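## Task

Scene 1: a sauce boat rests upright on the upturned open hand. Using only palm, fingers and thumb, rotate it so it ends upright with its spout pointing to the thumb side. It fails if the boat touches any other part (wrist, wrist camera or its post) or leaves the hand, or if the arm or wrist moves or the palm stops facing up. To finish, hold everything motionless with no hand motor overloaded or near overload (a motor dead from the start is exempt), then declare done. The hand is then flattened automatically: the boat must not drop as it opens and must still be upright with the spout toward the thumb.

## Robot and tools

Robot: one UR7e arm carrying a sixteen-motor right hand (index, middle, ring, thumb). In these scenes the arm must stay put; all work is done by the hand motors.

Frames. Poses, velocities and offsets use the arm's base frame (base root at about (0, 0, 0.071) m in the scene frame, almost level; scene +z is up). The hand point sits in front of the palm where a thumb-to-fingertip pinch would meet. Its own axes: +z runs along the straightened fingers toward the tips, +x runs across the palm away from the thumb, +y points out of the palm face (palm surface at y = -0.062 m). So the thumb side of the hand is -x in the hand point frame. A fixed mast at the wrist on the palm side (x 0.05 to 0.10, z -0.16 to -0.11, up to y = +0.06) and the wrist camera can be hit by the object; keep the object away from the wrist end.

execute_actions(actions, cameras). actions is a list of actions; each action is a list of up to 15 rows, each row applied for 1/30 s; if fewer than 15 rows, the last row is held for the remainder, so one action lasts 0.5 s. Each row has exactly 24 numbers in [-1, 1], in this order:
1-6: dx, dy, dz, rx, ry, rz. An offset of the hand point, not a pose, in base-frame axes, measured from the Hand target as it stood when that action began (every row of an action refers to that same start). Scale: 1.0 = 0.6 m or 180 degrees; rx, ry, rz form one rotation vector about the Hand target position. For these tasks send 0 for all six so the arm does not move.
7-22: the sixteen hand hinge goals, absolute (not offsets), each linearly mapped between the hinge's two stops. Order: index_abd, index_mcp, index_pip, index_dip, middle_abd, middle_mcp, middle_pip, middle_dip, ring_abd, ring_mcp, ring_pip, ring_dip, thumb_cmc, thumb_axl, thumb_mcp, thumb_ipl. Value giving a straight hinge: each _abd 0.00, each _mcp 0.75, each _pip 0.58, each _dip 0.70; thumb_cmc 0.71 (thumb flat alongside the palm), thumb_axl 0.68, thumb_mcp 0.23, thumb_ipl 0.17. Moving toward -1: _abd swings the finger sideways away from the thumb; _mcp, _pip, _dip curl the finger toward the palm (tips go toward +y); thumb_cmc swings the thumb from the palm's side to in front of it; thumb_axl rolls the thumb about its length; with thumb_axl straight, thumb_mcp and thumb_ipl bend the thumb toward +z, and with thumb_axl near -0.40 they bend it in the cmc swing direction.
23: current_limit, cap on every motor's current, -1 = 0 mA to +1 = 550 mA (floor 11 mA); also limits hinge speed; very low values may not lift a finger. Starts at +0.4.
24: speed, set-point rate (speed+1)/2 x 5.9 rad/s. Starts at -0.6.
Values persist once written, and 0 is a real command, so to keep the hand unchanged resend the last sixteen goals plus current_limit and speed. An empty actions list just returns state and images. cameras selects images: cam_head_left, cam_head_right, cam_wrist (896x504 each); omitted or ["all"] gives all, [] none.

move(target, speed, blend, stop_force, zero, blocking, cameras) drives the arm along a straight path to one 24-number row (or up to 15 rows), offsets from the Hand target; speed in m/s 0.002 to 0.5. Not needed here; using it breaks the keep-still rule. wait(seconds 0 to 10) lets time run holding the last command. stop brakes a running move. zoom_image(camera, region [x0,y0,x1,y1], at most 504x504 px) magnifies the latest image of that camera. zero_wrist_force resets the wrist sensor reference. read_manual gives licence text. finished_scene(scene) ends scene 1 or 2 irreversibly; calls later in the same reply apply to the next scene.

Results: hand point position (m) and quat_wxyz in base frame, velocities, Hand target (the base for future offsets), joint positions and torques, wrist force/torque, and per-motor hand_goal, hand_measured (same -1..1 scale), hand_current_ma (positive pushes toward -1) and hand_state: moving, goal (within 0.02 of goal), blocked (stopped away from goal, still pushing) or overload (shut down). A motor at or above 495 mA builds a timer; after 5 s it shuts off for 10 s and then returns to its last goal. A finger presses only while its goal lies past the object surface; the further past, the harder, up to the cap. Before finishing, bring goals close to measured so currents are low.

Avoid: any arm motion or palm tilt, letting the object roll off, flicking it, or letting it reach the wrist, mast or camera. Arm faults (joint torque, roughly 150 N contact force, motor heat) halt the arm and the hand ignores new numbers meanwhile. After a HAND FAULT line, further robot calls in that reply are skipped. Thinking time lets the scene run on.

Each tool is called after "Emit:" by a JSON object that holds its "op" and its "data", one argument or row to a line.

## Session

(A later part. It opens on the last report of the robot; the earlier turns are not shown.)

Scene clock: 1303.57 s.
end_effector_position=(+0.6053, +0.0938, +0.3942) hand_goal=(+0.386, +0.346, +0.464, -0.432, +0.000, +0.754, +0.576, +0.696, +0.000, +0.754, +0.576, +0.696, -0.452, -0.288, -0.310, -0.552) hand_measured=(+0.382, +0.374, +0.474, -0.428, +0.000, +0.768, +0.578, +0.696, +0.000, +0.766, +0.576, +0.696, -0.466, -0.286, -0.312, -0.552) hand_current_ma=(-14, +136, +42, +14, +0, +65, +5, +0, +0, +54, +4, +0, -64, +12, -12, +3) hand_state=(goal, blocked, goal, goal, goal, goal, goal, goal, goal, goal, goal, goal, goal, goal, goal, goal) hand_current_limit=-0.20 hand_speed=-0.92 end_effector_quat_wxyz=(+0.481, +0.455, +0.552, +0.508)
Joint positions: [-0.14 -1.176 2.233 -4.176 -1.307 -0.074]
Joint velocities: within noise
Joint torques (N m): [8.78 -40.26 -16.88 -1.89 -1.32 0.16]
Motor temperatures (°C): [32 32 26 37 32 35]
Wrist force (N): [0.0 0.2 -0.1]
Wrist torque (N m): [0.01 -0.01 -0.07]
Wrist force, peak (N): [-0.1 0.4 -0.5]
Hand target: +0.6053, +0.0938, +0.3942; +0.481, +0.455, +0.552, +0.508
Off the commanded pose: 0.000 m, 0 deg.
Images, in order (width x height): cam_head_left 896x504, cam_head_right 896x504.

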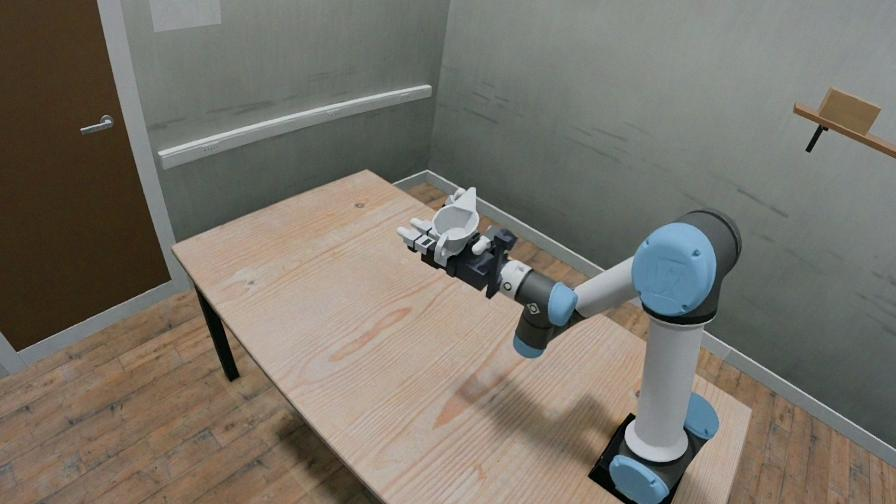

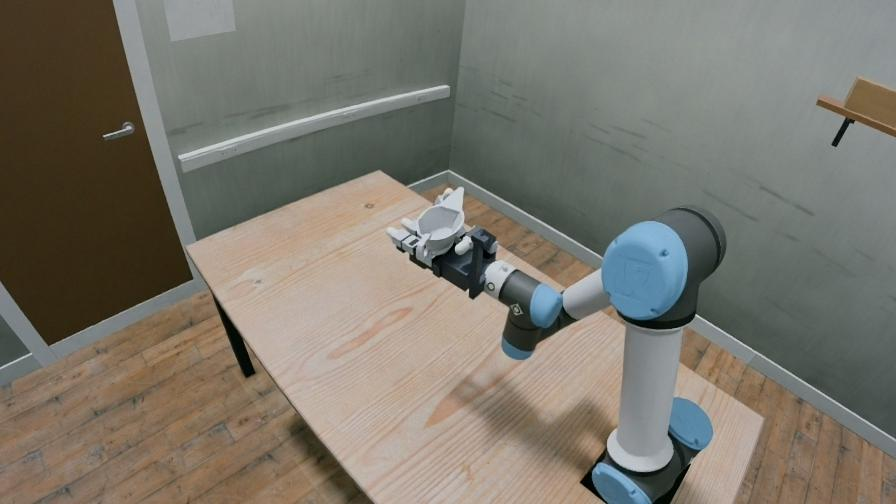

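Emit:
{"op": "execute_actions", "data": {
  "actions": [
    [[0,0,0,0,0,0,0.431,0.345,0.434,-0.4325,0,0.754,0.576,0.696,0,0.754,0.576,0.696,-0.3786,-0.3114,-0.3339,-0.5972,-0.2,-0.92]],
    [[0,0,0,0,0,0,0.477,0.345,0.404,-0.432,0,0.754,0.576,0.696,0,0.754,0.576,0.696,-0.3443,-0.2822,-0.3542,-0.6012,-0.2,-0.92]]
  ],
  "cameras": ["cam_head_left","cam_head_right"]
}}

Emit:
{"op": "zoom_image", "data": {
  "camera": "cam_head_left",
  "region": [440, 175, 490, 225]
}}

Emit:
{"op": "zoom_image", "data": {
  "camera": "cam_head_right",
  "region": [380, 165, 530, 315]
}}

Scene clock: 1316.50 s.
end_effector_position=(+0.6053, +0.0938, +0.3942) hand_goal=(+0.478, +0.346, +0.404, -0.432, +0.000, +0.754, +0.576, +0.696, +0.000, +0.754, +0.576, +0.696, -0.344, -0.282, -0.354, -0.602) hand_measured=(+0.474, +0.374, +0.414, -0.428, +0.000, +0.768, +0.578, +0.696, +0.000, +0.766, +0.576, +0.696, -0.356, -0.284, -0.356, -0.602) hand_current_ma=(-12, +135, +41, +14, +0, +65, +5, +0, +0, +54, +4, +0, -54, -10, -11, +3) hand_state=(goal, blocked, goal, goal, goal, goal, goal, goal, goal, goal, goal, goal, goal, goal, goal, goal) hand_current_limit=-0.20 hand_speed=-0.92 end_effector_quat_wxyz=(+0.481, +0.455, +0.552, +0.508)
Joint positions: [-0.14 -1.176 2.233 -4.176 -1.307 -0.074]
Joint velocities: within noise
Joint torques (N m): [7.16 -39.87 -17.12 -1.78 -1.56 0.5]
Motor temperatures (°C): [32 32 26 37 32 35]
Wrist force (N): [0.1 0.1 -0.2]
Wrist torque (N m): [0.01 -0.01 -0.05]
Wrist force, peak (N): [-0.1 0.3 -0.5]
Hand target: +0.6053, +0.0938, +0.3942; +0.481, +0.455, +0.552, +0.508
Off the commanded pose: 0.000 m, 0 deg.
Images, in order (width x height): cam_head_left 896x504, cam_head_right 896x504.

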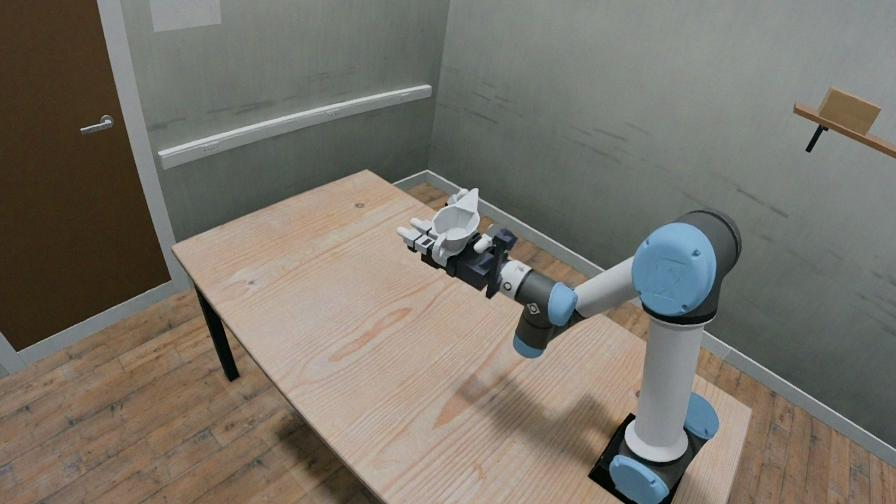

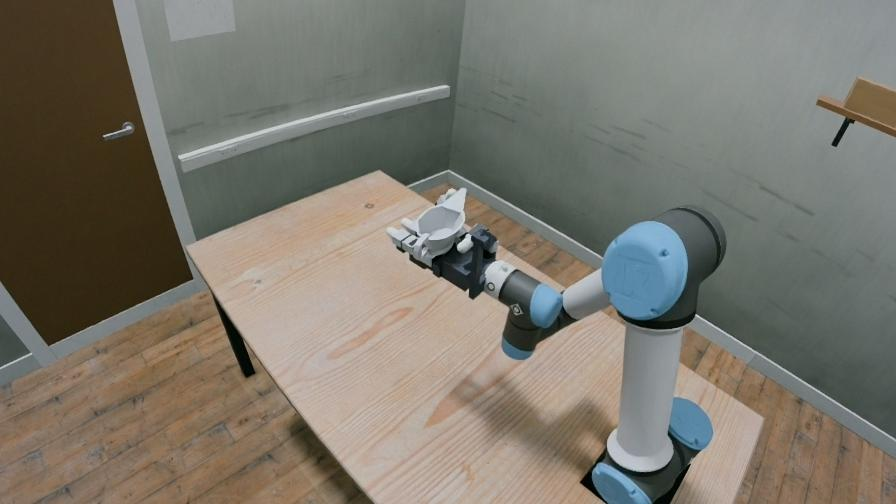

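Scaled by 10.080 from the camera's 896x504 image, which has a finer 1280x720 frame.

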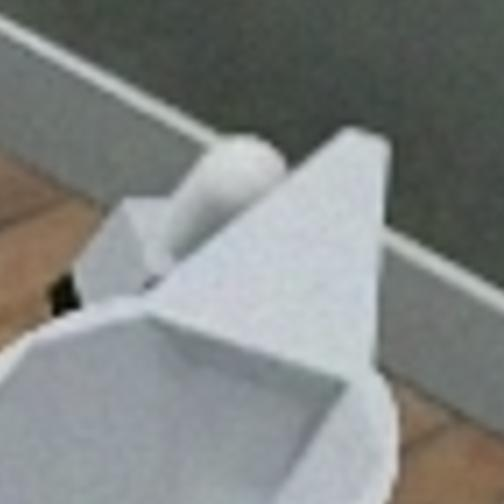

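Scaled by 3.360 from the camera's 896x504 image, which has a finer 1280x720 frame.

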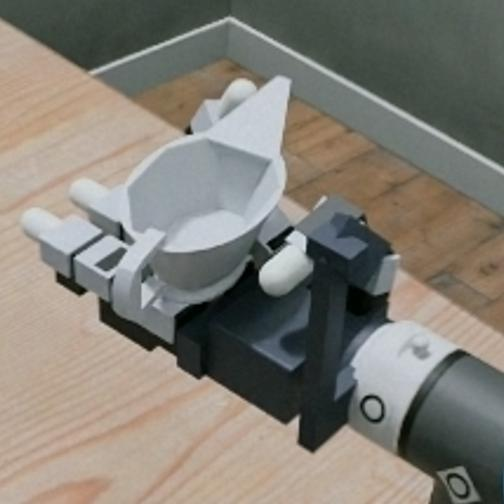

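Emit:
{"op": "execute_actions", "data": {
  "actions": [
    [[0,0,0,0,0,0,0.527,0.345,0.3705,-0.423,0,0.754,0.576,0.696,0,0.754,0.576,0.696,-0.3443,-0.2822,-0.289,-0.531,-0.2,-0.92]],
    [[0,0,0,0,0,0,0.577,0.345,0.337,-0.414,0,0.754,0.576,0.696,0,0.754,0.576,0.696,-0.3443,-0.2822,-0.224,-0.461,-0.2,-0.92]]
  ],
  "cameras": ["cam_head_left","cam_head_right"]
}}

Emit:
{"op": "zoom_image", "data": {
  "camera": "cam_head_left",
  "region": [440, 175, 490, 225]
}}

Emit:
{"op": "zoom_image", "data": {
  "camera": "cam_head_right",
  "region": [380, 165, 530, 315]
}}

Scene clock: 1338.17 s.
end_effector_position=(+0.6053, +0.0938, +0.3942) hand_goal=(+0.578, +0.346, +0.338, -0.414, +0.000, +0.754, +0.576, +0.696, +0.000, +0.754, +0.576, +0.696, -0.344, -0.282, -0.224, -0.460) hand_measured=(+0.574, +0.374, +0.346, -0.416, +0.000, +0.768, +0.578, +0.696, +0.000, +0.766, +0.576, +0.696, -0.354, -0.284, -0.232, -0.464) hand_current_ma=(-11, +133, +39, -12, +0, +65, +5, +0, +0, +54, +4, +0, -46, -10, -51, -27) hand_state=(goal, blocked, goal, goal, goal, goal, goal, goal, goal, goal, goal, goal, goal, goal, goal, goal) hand_current_limit=-0.20 hand_speed=-0.92 end_effector_quat_wxyz=(+0.481, +0.455, +0.552, +0.508)
Joint positions: [-0.14 -1.176 2.233 -4.176 -1.307 -0.074]
Joint velocities: within noise
Joint torques (N m): [8.06 -40.66 -19.27 -2.02 -1.94 0.25]
Motor temperatures (°C): [31 32 26 37 32 35]
Wrist force (N): [0.0 0.1 -0.2]
Wrist torque (N m): [0.00 0.00 -0.06]
Wrist force, peak (N): [-0.2 0.3 -0.5]
Hand target: +0.6053, +0.0938, +0.3942; +0.481, +0.455, +0.552, +0.508
Off the commanded pose: 0.000 m, 0 deg.
Images, in order (width x height): cam_head_left 896x504, cam_head_right 896x504.

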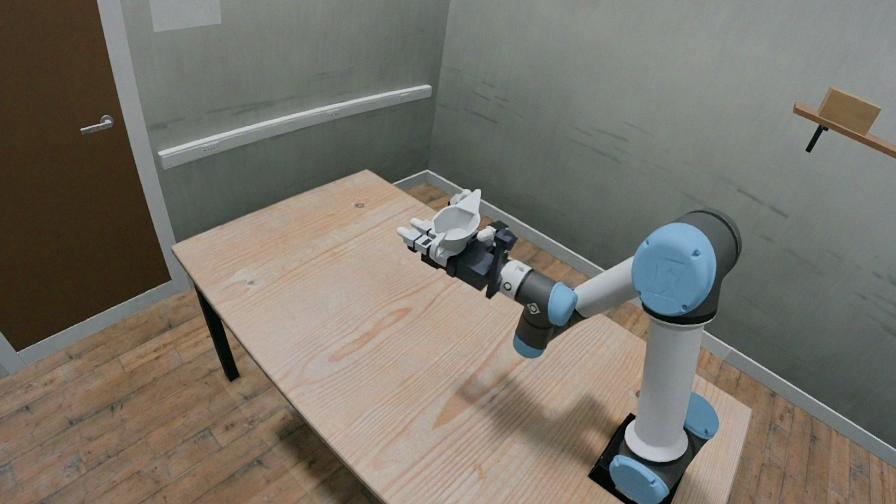

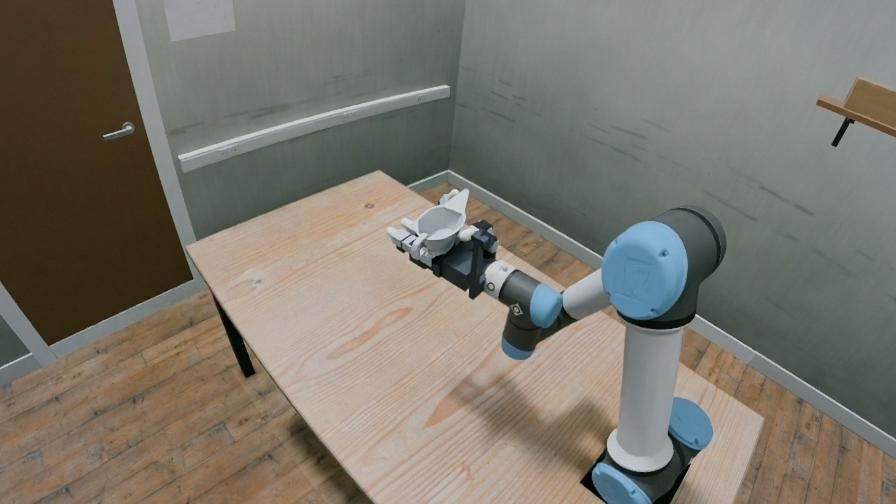

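Scaled by 10.080 from the camera's 896x504 image, which has a finer 1280x720 frame.

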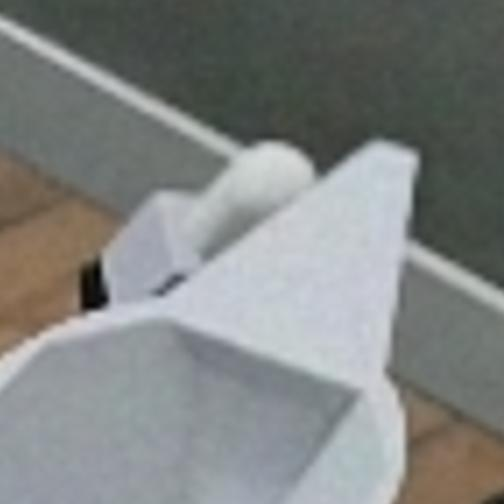

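Scaled by 3.360 from the camera's 896x504 image, which has a finer 1280x720 frame.

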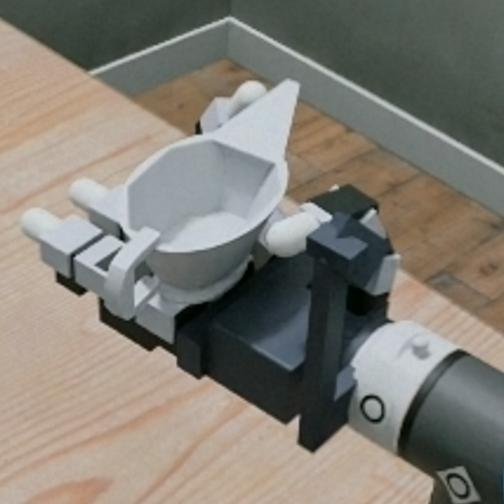

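Emit:
{"op": "execute_actions", "data": {
  "actions": [
    [[0,0,0,0,0,0,0.631,0.345,0.300,-0.397,0,0.754,0.576,0.696,0,0.754,0.576,0.696,-0.3443,-0.2822,-0.159,-0.391,-0.2,-0.92]],
    [[0,0,0,0,0,0,0.685,0.345,0.263,-0.380,0,0.754,0.576,0.696,0,0.754,0.576,0.696,-0.3443,-0.2822,-0.094,-0.321,-0.2,-0.92]]
  ],
  "cameras": ["cam_head_left","cam_head_right"]
}}

Emit:
{"op": "zoom_image", "data": {
  "camera": "cam_head_left",
  "region": [440, 175, 490, 225]
}}

Emit:
{"op": "zoom_image", "data": {
  "camera": "cam_head_right",
  "region": [380, 165, 530, 315]
}}

Scene clock: 1351.37 s.
end_effector_position=(+0.6053, +0.0938, +0.3942) hand_goal=(+0.686, +0.346, +0.264, -0.380, +0.000, +0.754, +0.576, +0.696, +0.000, +0.754, +0.576, +0.696, -0.344, -0.282, -0.094, -0.320) hand_measured=(+0.684, +0.372, +0.272, -0.382, +0.000, +0.768, +0.578, +0.696, +0.000, +0.766, +0.576, +0.696, -0.352, -0.284, -0.102, -0.324) hand_current_ma=(-10, +128, +39, -12, +0, +65, +5, +0, +0, +54, +4, +0, -33, -10, -40, -26) hand_state=(goal, blocked, goal, goal, goal, goal, goal, goal, goal, goal, goal, goal, goal, goal, goal, goal) hand_current_limit=-0.20 hand_speed=-0.92 end_effector_quat_wxyz=(+0.481, +0.455, +0.552, +0.508)
Joint positions: [-0.14 -1.176 2.233 -4.176 -1.307 -0.074]
Joint velocities: within noise
Joint torques (N m): [8.21 -40.55 -18.52 -1.88 -1.78 0.14]
Motor temperatures (°C): [31 32 26 37 32 35]
Wrist force (N): [0.0 0.2 -0.3]
Wrist torque (N m): [0.02 0.00 -0.05]
Wrist force, peak (N): [-0.2 0.1 -0.6]
Hand target: +0.6053, +0.0938, +0.3942; +0.481, +0.455, +0.552, +0.508
Off the commanded pose: 0.000 m, 0 deg.
Images, in order (width x height): cam_head_left 896x504, cam_head_right 896x504.

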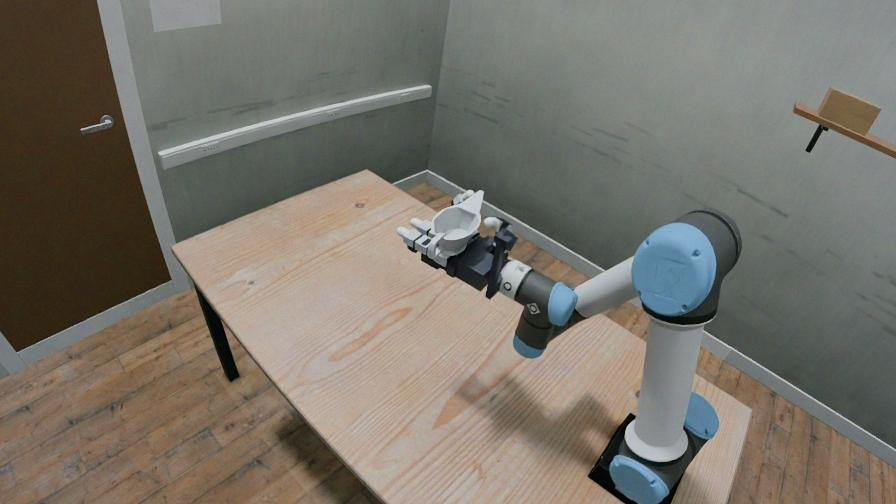

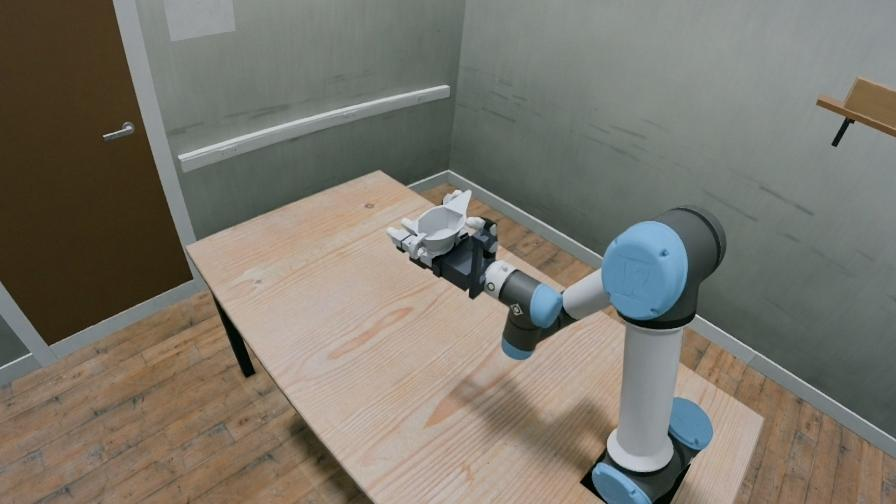

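Scaled by 10.080 from the camera's 896x504 image, which has a finer 1280x720 frame.

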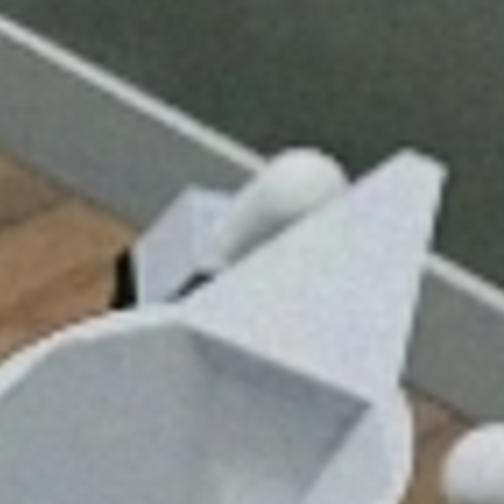

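Scaled by 3.360 from the camera's 896x504 image, which has a finer 1280x720 frame.

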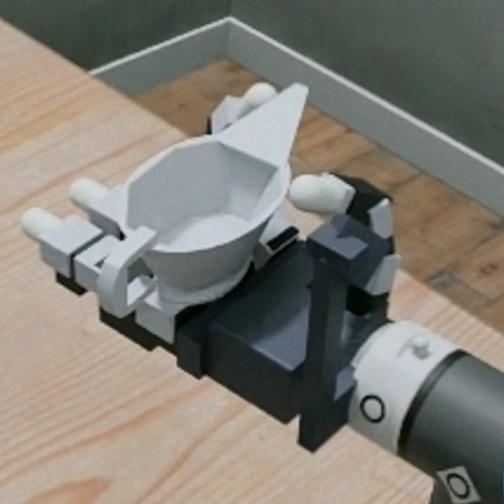

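Emit:
{"op": "execute_actions", "data": {
  "actions": [
    [[0,0,0,0,0,0,0.7425,0.345,0.224,-0.3545,0,0.754,0.576,0.696,0,0.754,0.576,0.696,-0.3443,-0.2822,-0.029,-0.251,-0.2,-0.92]],
    [[0,0,0,0,0,0,0.8,0.345,0.185,-0.329,0,0.754,0.576,0.696,0,0.754,0.576,0.696,-0.3443,-0.2822,0.036,-0.181,-0.2,-0.92]]
  ],
  "cameras": ["cam_head_left","cam_head_right"]
}}

Emit:
{"op": "zoom_image", "data": {
  "camera": "cam_head_left",
  "region": [440, 175, 490, 225]
}}

Emit:
{"op": "zoom_image", "data": {
  "camera": "cam_head_right",
  "region": [380, 165, 530, 315]
}}

Scene clock: 1364.23 s.
end_effector_position=(+0.6053, +0.0938, +0.3942) hand_goal=(+0.800, +0.346, +0.186, -0.328, +0.000, +0.754, +0.576, +0.696, +0.000, +0.754, +0.576, +0.696, -0.344, -0.282, +0.036, -0.180) hand_measured=(+0.798, +0.372, +0.194, -0.330, +0.000, +0.768, +0.578, +0.696, +0.000, +0.766, +0.576, +0.696, -0.348, -0.284, +0.032, -0.184) hand_current_ma=(-9, +123, +38, -12, +0, +65, +5, +0, +0, +54, +4, +0, -16, -10, -26, -21) hand_state=(goal, blocked, goal, goal, goal, goal, goal, goal, goal, goal, goal, goal, goal, goal, goal, goal) hand_current_limit=-0.20 hand_speed=-0.92 end_effector_quat_wxyz=(+0.481, +0.455, +0.552, +0.508)
Joint positions: [-0.14 -1.176 2.233 -4.176 -1.307 -0.074]
Joint velocities: within noise
Joint torques (N m): [7.65 -41.35 -19.26 -1.96 -1.76 0.08]
Motor temperatures (°C): [31 32 26 37 32 35]
Wrist force (N): [-0.2 0.1 -0.2]
Wrist torque (N m): [-0.01 0.02 -0.05]
Wrist force, peak (N): [-0.3 0.3 -0.4]
Hand target: +0.6053, +0.0938, +0.3942; +0.481, +0.455, +0.552, +0.508
Off the commanded pose: 0.000 m, 0 deg.
Images, in order (width x height): cam_head_left 896x504, cam_head_right 896x504.

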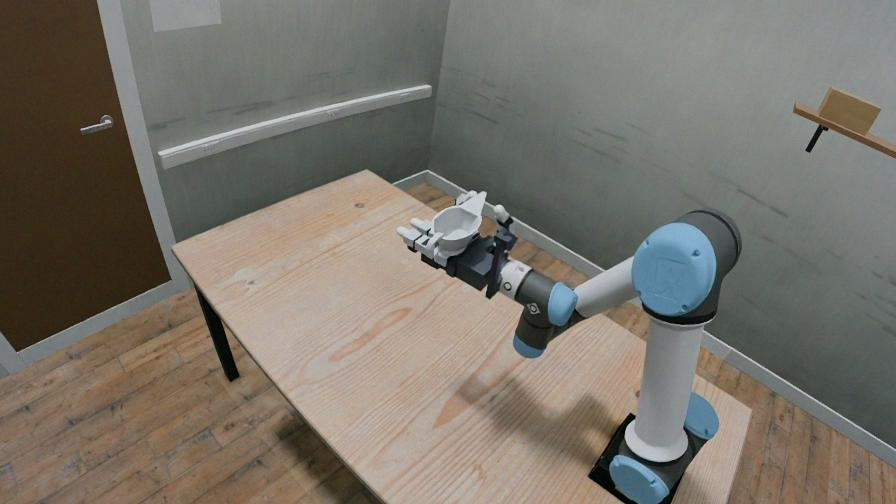

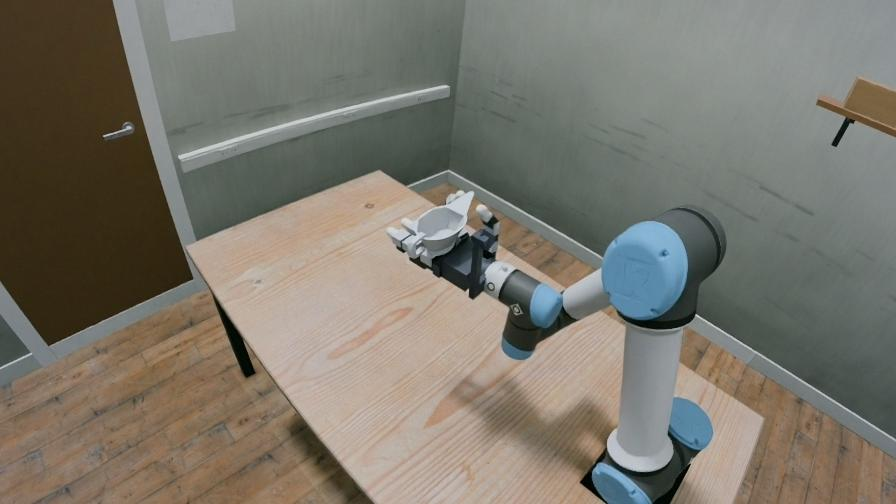

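Scaled by 10.080 from the camera's 896x504 image, which has a finer 1280x720 frame.

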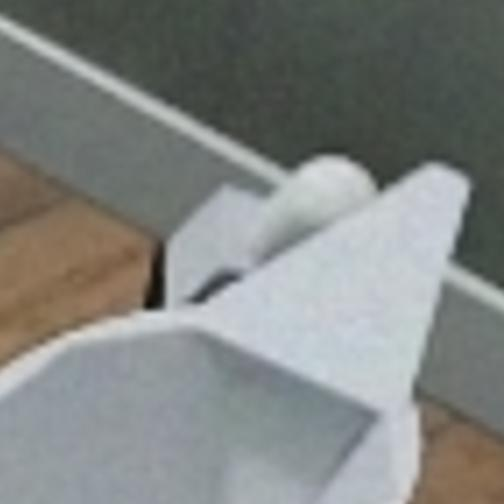

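Scaled by 3.360 from the camera's 896x504 image, which has a finer 1280x720 frame.

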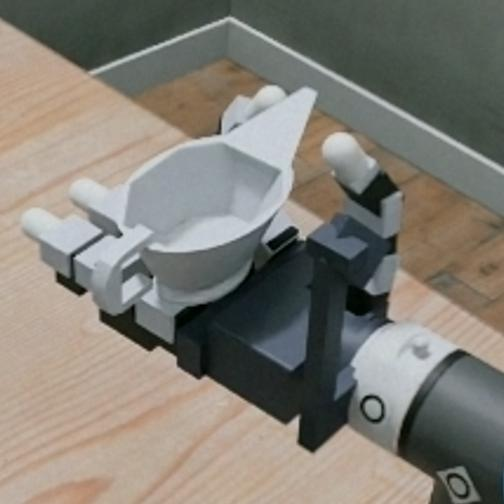

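Emit:
{"op": "execute_actions", "data": {
  "actions": [
    [[0,0,0,0,0,0,0.74,0.345,0.185,-0.25,0,0.754,0.576,0.696,0,0.754,0.576,0.696,-0.3443,-0.2822,0.101,-0.111,-0.2,-0.92]],
    [[0,0,0,0,0,0,0.68,0.345,0.185,-0.15,0,0.754,0.576,0.696,0,0.754,0.576,0.696,-0.3443,-0.2822,0.166,-0.041,-0.2,-0.92]]
  ],
  "cameras": ["cam_head_left","cam_head_right"]
}}

Emit:
{"op": "zoom_image", "data": {
  "camera": "cam_head_left",
  "region": [440, 175, 490, 225]
}}

Emit:
{"op": "zoom_image", "data": {
  "camera": "cam_head_right",
  "region": [380, 165, 530, 315]
}}

Scene clock: 1444.33 s.
end_effector_position=(+0.6053, +0.0938, +0.3942) hand_goal=(+0.680, +0.346, +0.186, -0.150, +0.000, +0.754, +0.576, +0.696, +0.000, +0.754, +0.576, +0.696, -0.344, -0.282, +0.166, -0.040) hand_measured=(+0.686, +0.368, +0.192, -0.154, +0.000, +0.768, +0.578, +0.696, +0.000, +0.766, +0.576, +0.696, -0.346, -0.284, +0.164, -0.042) hand_current_ma=(+24, +111, +30, -15, +0, +65, +5, +0, +0, +54, +4, +0, -5, -10, -10, -14) hand_state=(goal, blocked, goal, goal, goal, goal, goal, goal, goal, goal, goal, goal, goal, goal, goal, goal) hand_current_limit=-0.20 hand_speed=-0.92 end_effector_quat_wxyz=(+0.481, +0.455, +0.552, +0.508)
Joint positions: [-0.14 -1.176 2.233 -4.176 -1.307 -0.074]
Joint velocities: within noise
Joint torques (N m): [8.38 -39.58 -18.76 -2.18 -1.16 0.22]
Motor temperatures (°C): [31 32 26 37 32 35]
Wrist force (N): [-0.3 0.2 -0.4]
Wrist torque (N m): [0.03 0.04 -0.05]
Wrist force, peak (N): [-0.1 0.4 -0.5]
Hand target: +0.6053, +0.0938, +0.3942; +0.481, +0.455, +0.552, +0.508
Off the commanded pose: 0.000 m, 0 deg.
Images, in order (width x height): cam_head_left 896x504, cam_head_right 896x504.

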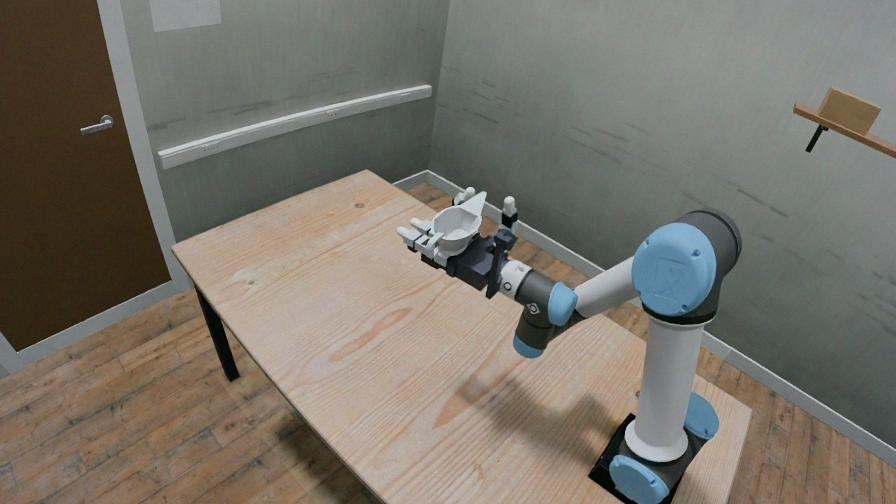

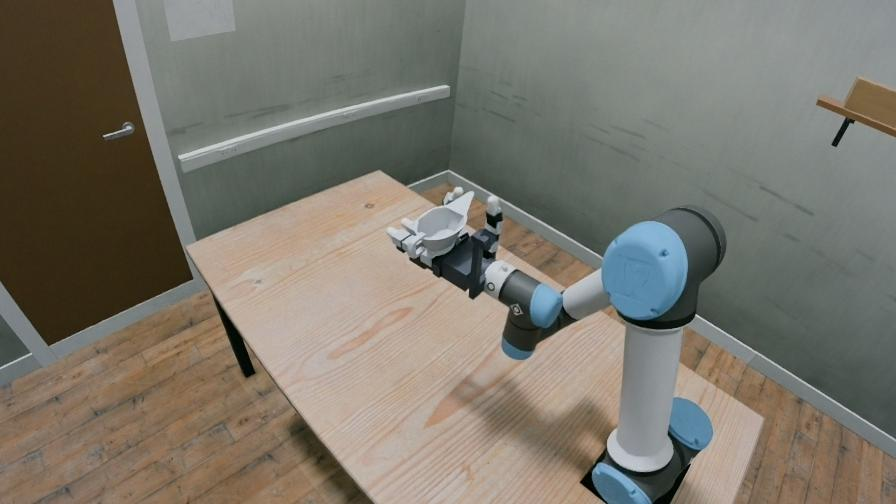

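Scaled by 10.080 from the camera's 896x504 image, which has a finer 1280x720 frame.

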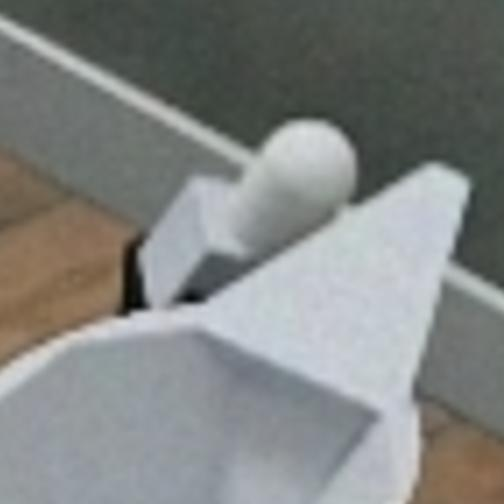

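Scaled by 3.360 from the camera's 896x504 image, which has a finer 1280x720 frame.

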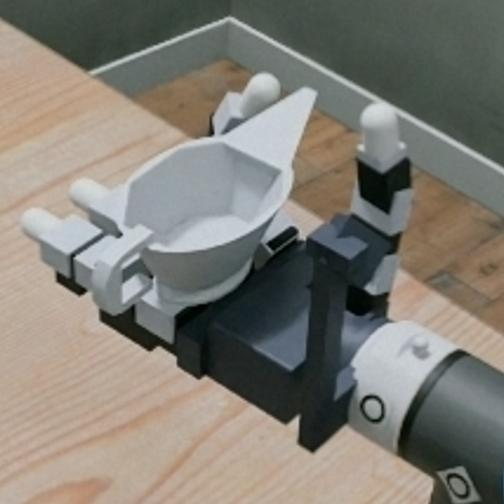

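Emit:
{"op": "execute_actions", "data": {
  "actions": [
    [[0,0,0,0,0,0,0.60,0.345,0.185,-0.04,0,0.754,0.576,0.696,0,0.754,0.576,0.696,-0.3443,-0.2822,0.23,0.03,-0.2,-0.91]],
    [[0,0,0,0,0,0,0.51,0.40,0.245,0.07,0,0.754,0.576,0.696,0,0.754,0.576,0.696,-0.3443,-0.2822,0.23,0.10,-0.2,-0.91]],
    [[0,0,0,0,0,0,0.41,0.47,0.305,0.18,0,0.754,0.576,0.696,0,0.754,0.576,0.696,-0.3443,-0.2822,0.23,0.17,-0.2,-0.91]]
  ],
  "cameras": ["cam_head_left","cam_head_right"]
}}

Emit:
{"op": "zoom_image", "data": {
  "camera": "cam_head_left",
  "region": [440, 175, 490, 225]
}}

Emit:
{"op": "zoom_image", "data": {
  "camera": "cam_head_right",
  "region": [380, 165, 530, 315]
}}

Scene clock: 1452.83 s.
end_effector_position=(+0.6053, +0.0938, +0.3942) hand_goal=(+0.410, +0.470, +0.306, +0.180, +0.000, +0.754, +0.576, +0.696, +0.000, +0.754, +0.576, +0.696, -0.344, -0.282, +0.230, +0.170) hand_measured=(+0.414, +0.480, +0.306, +0.178, +0.000, +0.768, +0.578, +0.696, +0.000, +0.766, +0.576, +0.696, -0.344, -0.284, +0.230, +0.168) hand_current_ma=(+17, +43, -1, -12, +0, +65, +5, +0, +0, +54, +4, +0, +1, -10, -4, -9) hand_state=(goal, goal, goal, goal, goal, goal, goal, goal, goal, goal, goal, goal, goal, goal, goal, goal) hand_current_limit=-0.20 hand_speed=-0.91 end_effector_quat_wxyz=(+0.481, +0.455, +0.552, +0.508)
Joint positions: [-0.14 -1.176 2.233 -4.176 -1.307 -0.074]
Joint velocities: within noise
Joint torques (N m): [8.05 -38.89 -17.15 -2.29 -1.19 -0.12]
Motor temperatures (°C): [31 32 26 37 32 35]
Wrist force (N): [-0.2 0.1 -0.3]
Wrist torque (N m): [0.01 0.02 -0.04]
Wrist force, peak (N): [-0.2 0.3 -0.4]
Hand target: +0.6053, +0.0938, +0.3942; +0.481, +0.455, +0.552, +0.508
Off the commanded pose: 0.000 m, 0 deg.
Images, in order (width x height): cam_head_left 896x504, cam_head_right 896x504.

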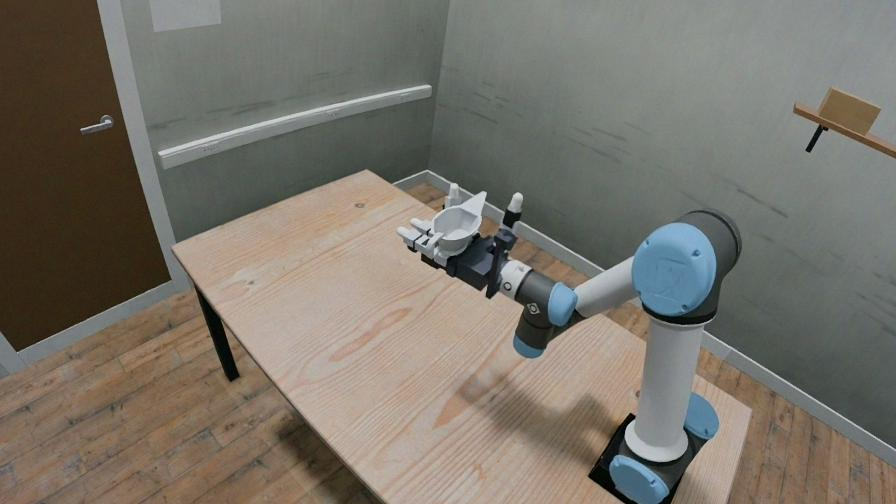

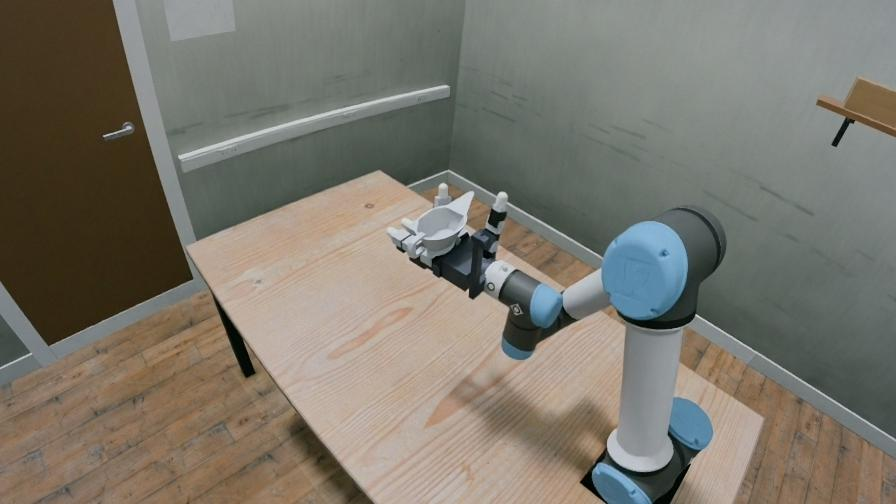

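Scaled by 10.080 from the camera's 896x504 image, which has a finer 1280x720 frame.

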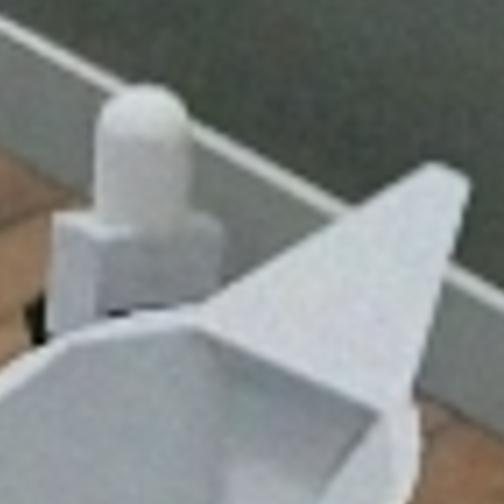

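Scaled by 3.360 from the camera's 896x504 image, which has a finer 1280x720 frame.

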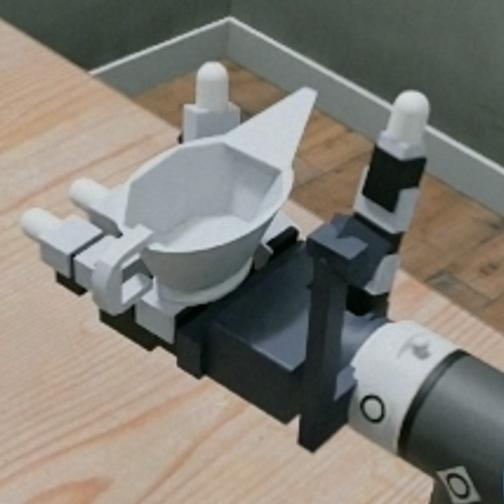

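Emit:
{"op": "execute_actions", "data": {
  "actions": [
    [[0,0,0,0,0,0,0.31,0.54,0.365,0.30,0,0.754,0.576,0.696,0,0.754,0.576,0.696,-0.2389,-0.186,0.23,0.17,-0.2,-0.91]],
    [[0,0,0,0,0,0,0.21,0.61,0.425,0.42,0,0.754,0.576,0.696,0,0.754,0.576,0.696,-0.1335,-0.0898,0.23,0.17,-0.2,-0.91]],
    [[0,0,0,0,0,0,0.11,0.68,0.50,0.53,0,0.754,0.576,0.696,0,0.754,0.576,0.696,-0.0281,0.0064,0.23,0.17,-0.2,-0.91]],
    [[0,0,0,0,0,0,0.03,0.74,0.56,0.64,0,0.754,0.576,0.696,0,0.754,0.576,0.696,0.0773,0.1026,0.23,0.17,-0.2,-0.91]],
    [[0,0,0,0,0,0,0,0.754,0.576,0.696,0,0.754,0.576,0.696,0,0.754,0.576,0.696,0.1827,0.1988,0.23,0.17,-0.2,-0.91]]
  ],
  "cameras": ["cam_head_left","cam_head_right"]
}}

Emit:
{"op": "zoom_image", "data": {
  "camera": "cam_head_left",
  "region": [440, 175, 490, 225]
}}

Emit:
{"op": "zoom_image", "data": {
  "camera": "cam_head_right",
  "region": [380, 165, 530, 315]
}}

Scene clock: 1470.97 s.
end_effector_position=(+0.6053, +0.0938, +0.3942) hand_goal=(+0.000, +0.754, +0.576, +0.696, +0.000, +0.754, +0.576, +0.696, +0.000, +0.754, +0.576, +0.696, +0.182, +0.198, +0.230, +0.170) hand_measured=(+0.004, +0.764, +0.576, +0.694, +0.000, +0.768, +0.578, +0.696, +0.000, +0.766, +0.576, +0.696, +0.190, +0.196, +0.230, +0.168) hand_current_ma=(+11, +51, +2, -10, +0, +65, +5, +0, +0, +54, +4, +0, +35, -12, +4, -6) hand_state=(goal, goal, goal, goal, goal, goal, goal, goal, goal, goal, goal, goal, goal, goal, goal, goal) hand_current_limit=-0.20 hand_speed=-0.91 end_effector_quat_wxyz=(+0.481, +0.455, +0.552, +0.508)
Joint positions: [-0.14 -1.176 2.233 -4.176 -1.307 -0.074]
Joint velocities: within noise
Joint torques (N m): [8.32 -40.07 -16.37 -2.24 -0.82 -0.04]
Motor temperatures (°C): [31 31 26 37 32 35]
Wrist force (N): [-0.1 0.2 -0.2]
Wrist torque (N m): [0.03 0.02 0.00]
Wrist force, peak (N): [-0.1 0.3 -0.5]
Hand target: +0.6053, +0.0938, +0.3942; +0.481, +0.455, +0.552, +0.508
Off the commanded pose: 0.000 m, 0 deg.
Images, in order (width x height): cam_head_left 896x504, cam_head_right 896x504.

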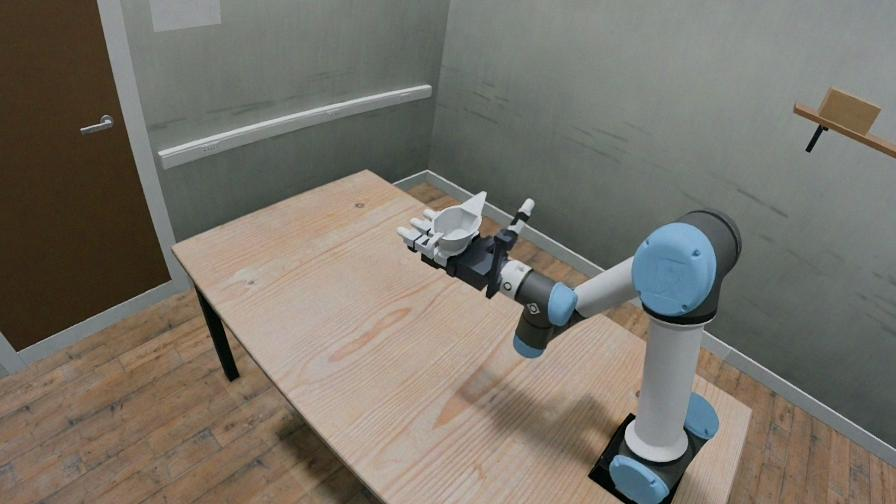

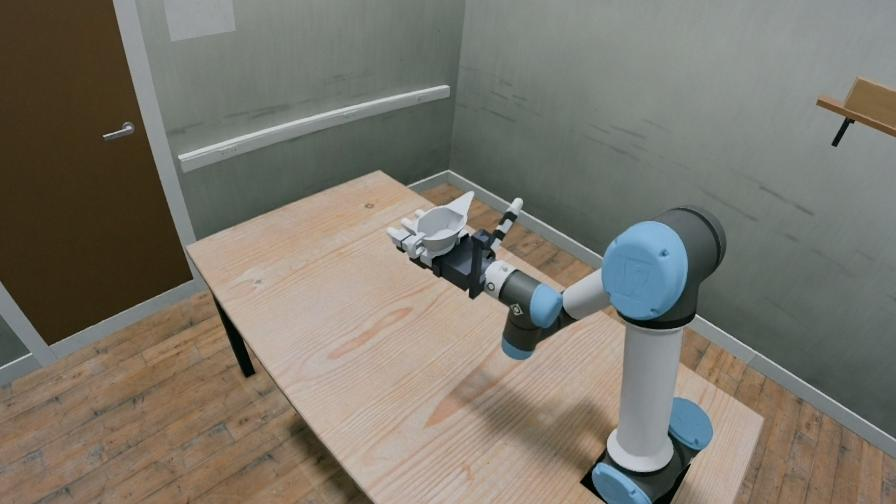

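Scaled by 10.080 from the camera's 896x504 image, which has a finer 1280x720 frame.

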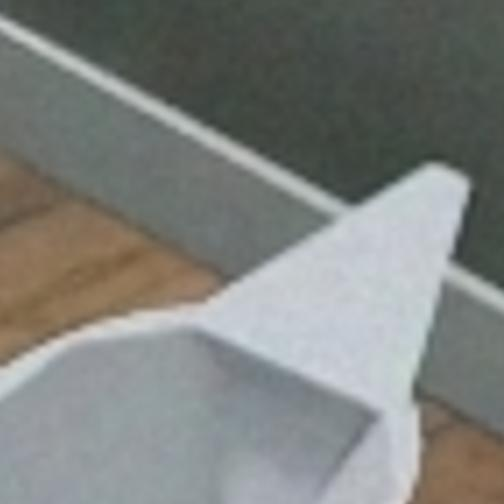

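Scaled by 3.360 from the camera's 896x504 image, which has a finer 1280x720 frame.

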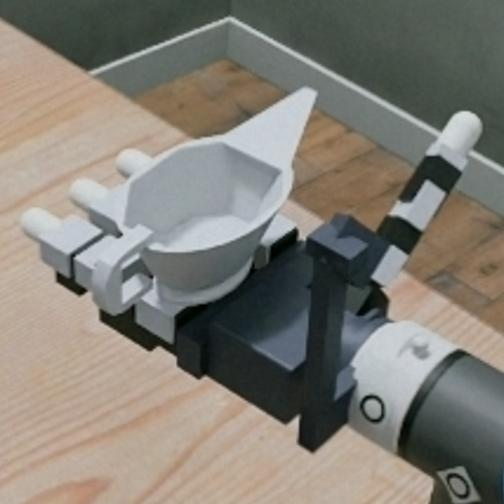

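Emit:
{"op": "execute_actions", "data": {
  "actions": [
    [[0,0,0,0,0,0,0,0.754,0.576,0.696,0,0.754,0.576,0.696,0,0.754,0.576,0.696,0.2881,0.295,0.23,0.17,-0.2,-0.91]],
    [[0,0,0,0,0,0,0,0.754,0.576,0.696,0,0.754,0.576,0.696,0,0.754,0.576,0.696,0.3935,0.3912,0.23,0.17,-0.2,-0.91]],
    [[0,0,0,0,0,0,0,0.754,0.576,0.696,0,0.754,0.576,0.696,0,0.754,0.576,0.696,0.4989,0.4874,0.23,0.17,-0.2,-0.91]],
    [[0,0,0,0,0,0,0,0.754,0.576,0.696,0,0.754,0.576,0.696,0,0.754,0.576,0.696,0.6043,0.5836,0.23,0.17,-0.2,-0.91]],
    [[0,0,0,0,0,0,0,0.754,0.576,0.696,0,0.754,0.576,0.696,0,0.754,0.576,0.696,0.71,0.68,0.23,0.17,-0.2,-0.91]]
  ]
}}

Emit:
{"op": "zoom_image", "data": {
  "camera": "cam_head_left",
  "region": [440, 175, 490, 225]
}}

Emit:
{"op": "zoom_image", "data": {
  "camera": "cam_head_right",
  "region": [380, 165, 530, 315]
}}

Emit:
{"op": "zoom_image", "data": {
  "camera": "cam_wrist",
  "region": [200, 0, 704, 504]
}}

Scene clock: 1482.47 s.
end_effector_position=(+0.6053, +0.0938, +0.3942) hand_goal=(+0.000, +0.754, +0.576, +0.696, +0.000, +0.754, +0.576, +0.696, +0.000, +0.754, +0.576, +0.696, +0.710, +0.680, +0.230, +0.170) hand_measured=(+0.004, +0.764, +0.576, +0.694, +0.000, +0.768, +0.578, +0.696, +0.000, +0.766, +0.576, +0.696, +0.720, +0.678, +0.230, +0.168) hand_current_ma=(+11, +51, +2, -10, +0, +65, +5, +0, +0, +54, +4, +0, +49, -12, +4, -6) hand_state=(goal, goal, goal, goal, goal, goal, goal, goal, goal, goal, goal, goal, goal, goal, goal, goal) hand_current_limit=-0.20 hand_speed=-0.91 end_effector_quat_wxyz=(+0.481, +0.455, +0.552, +0.508)
Joint positions: [-0.14 -1.176 2.233 -4.176 -1.307 -0.074]
Joint velocities: within noise
Joint torques (N m): [8.05 -40.17 -16.49 -2.23 -1.1 -0.17]
Motor temperatures (°C): [31 31 26 37 32 35]
Wrist force (N): [0.0 0.1 -0.2]
Wrist torque (N m): [0.02 0.00 0.02]
Wrist force, peak (N): [-0.1 0.4 -0.4]
Hand target: +0.6053, +0.0938, +0.3942; +0.481, +0.455, +0.552, +0.508
Off the commanded pose: 0.000 m, 0 deg.
camera_calibration:
cam_wrist: T_world_to_cam=[[0.0951609, -0.717672, 0.689849, -0.230569], [-0.651044, -0.569108, -0.502253, 0.603325], [0.753051, -0.401327, -0.521393, -0.0878025], [0, 0, 0, 1]] pos_world=[0.480852, 0.142647, 0.4163]

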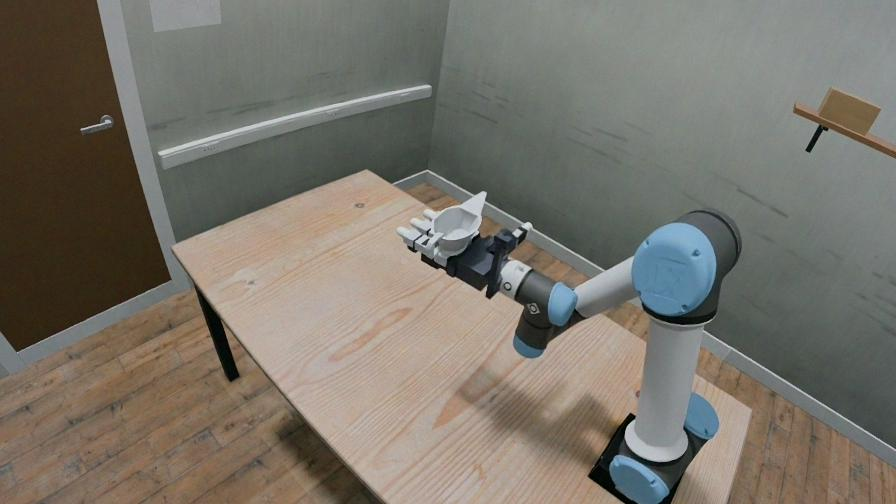

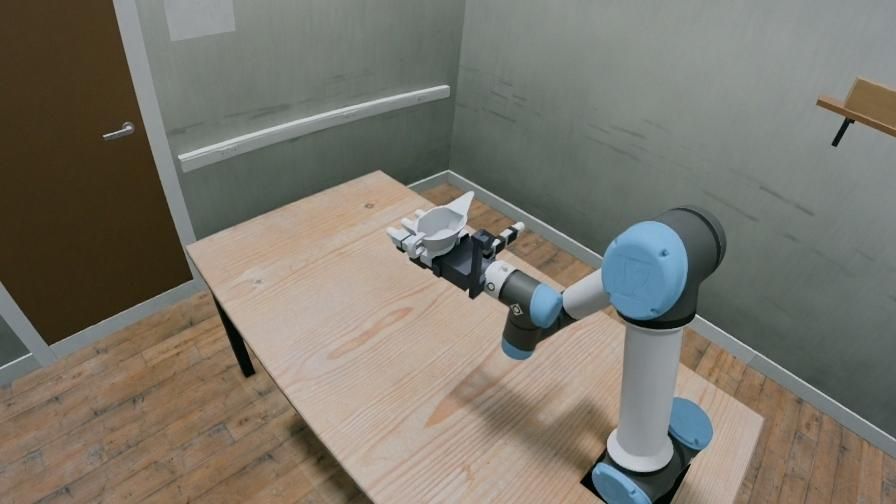

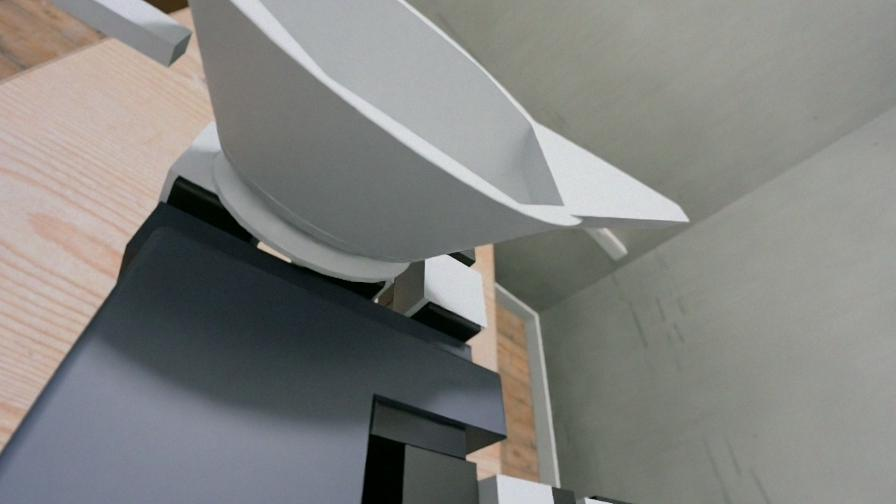

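Scaled by 10.080 from the camera's 896x504 image, which has a finer 1280x720 frame.

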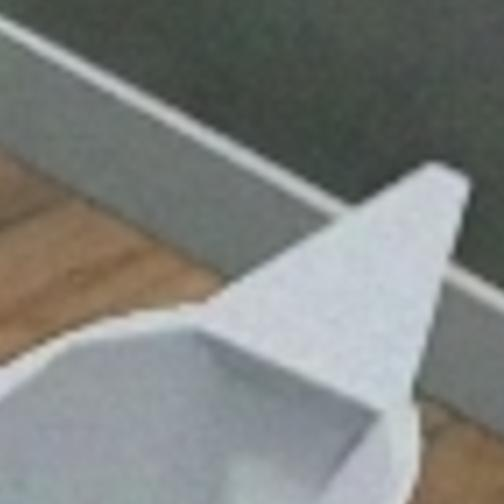

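Scaled by 3.360 from the camera's 896x504 image, which has a finer 1280x720 frame.

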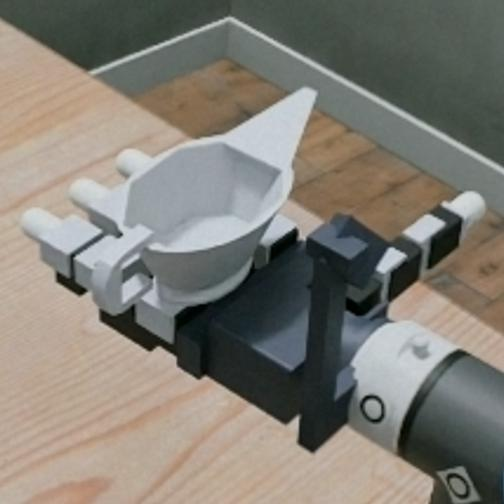

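Scaled by 1.000.

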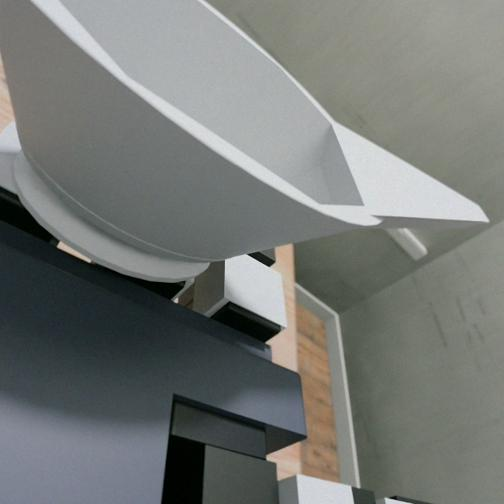

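Emit:
{"op": "finished_scene", "data": {
  "scene": 1
}}

The scene is finished: the task was done.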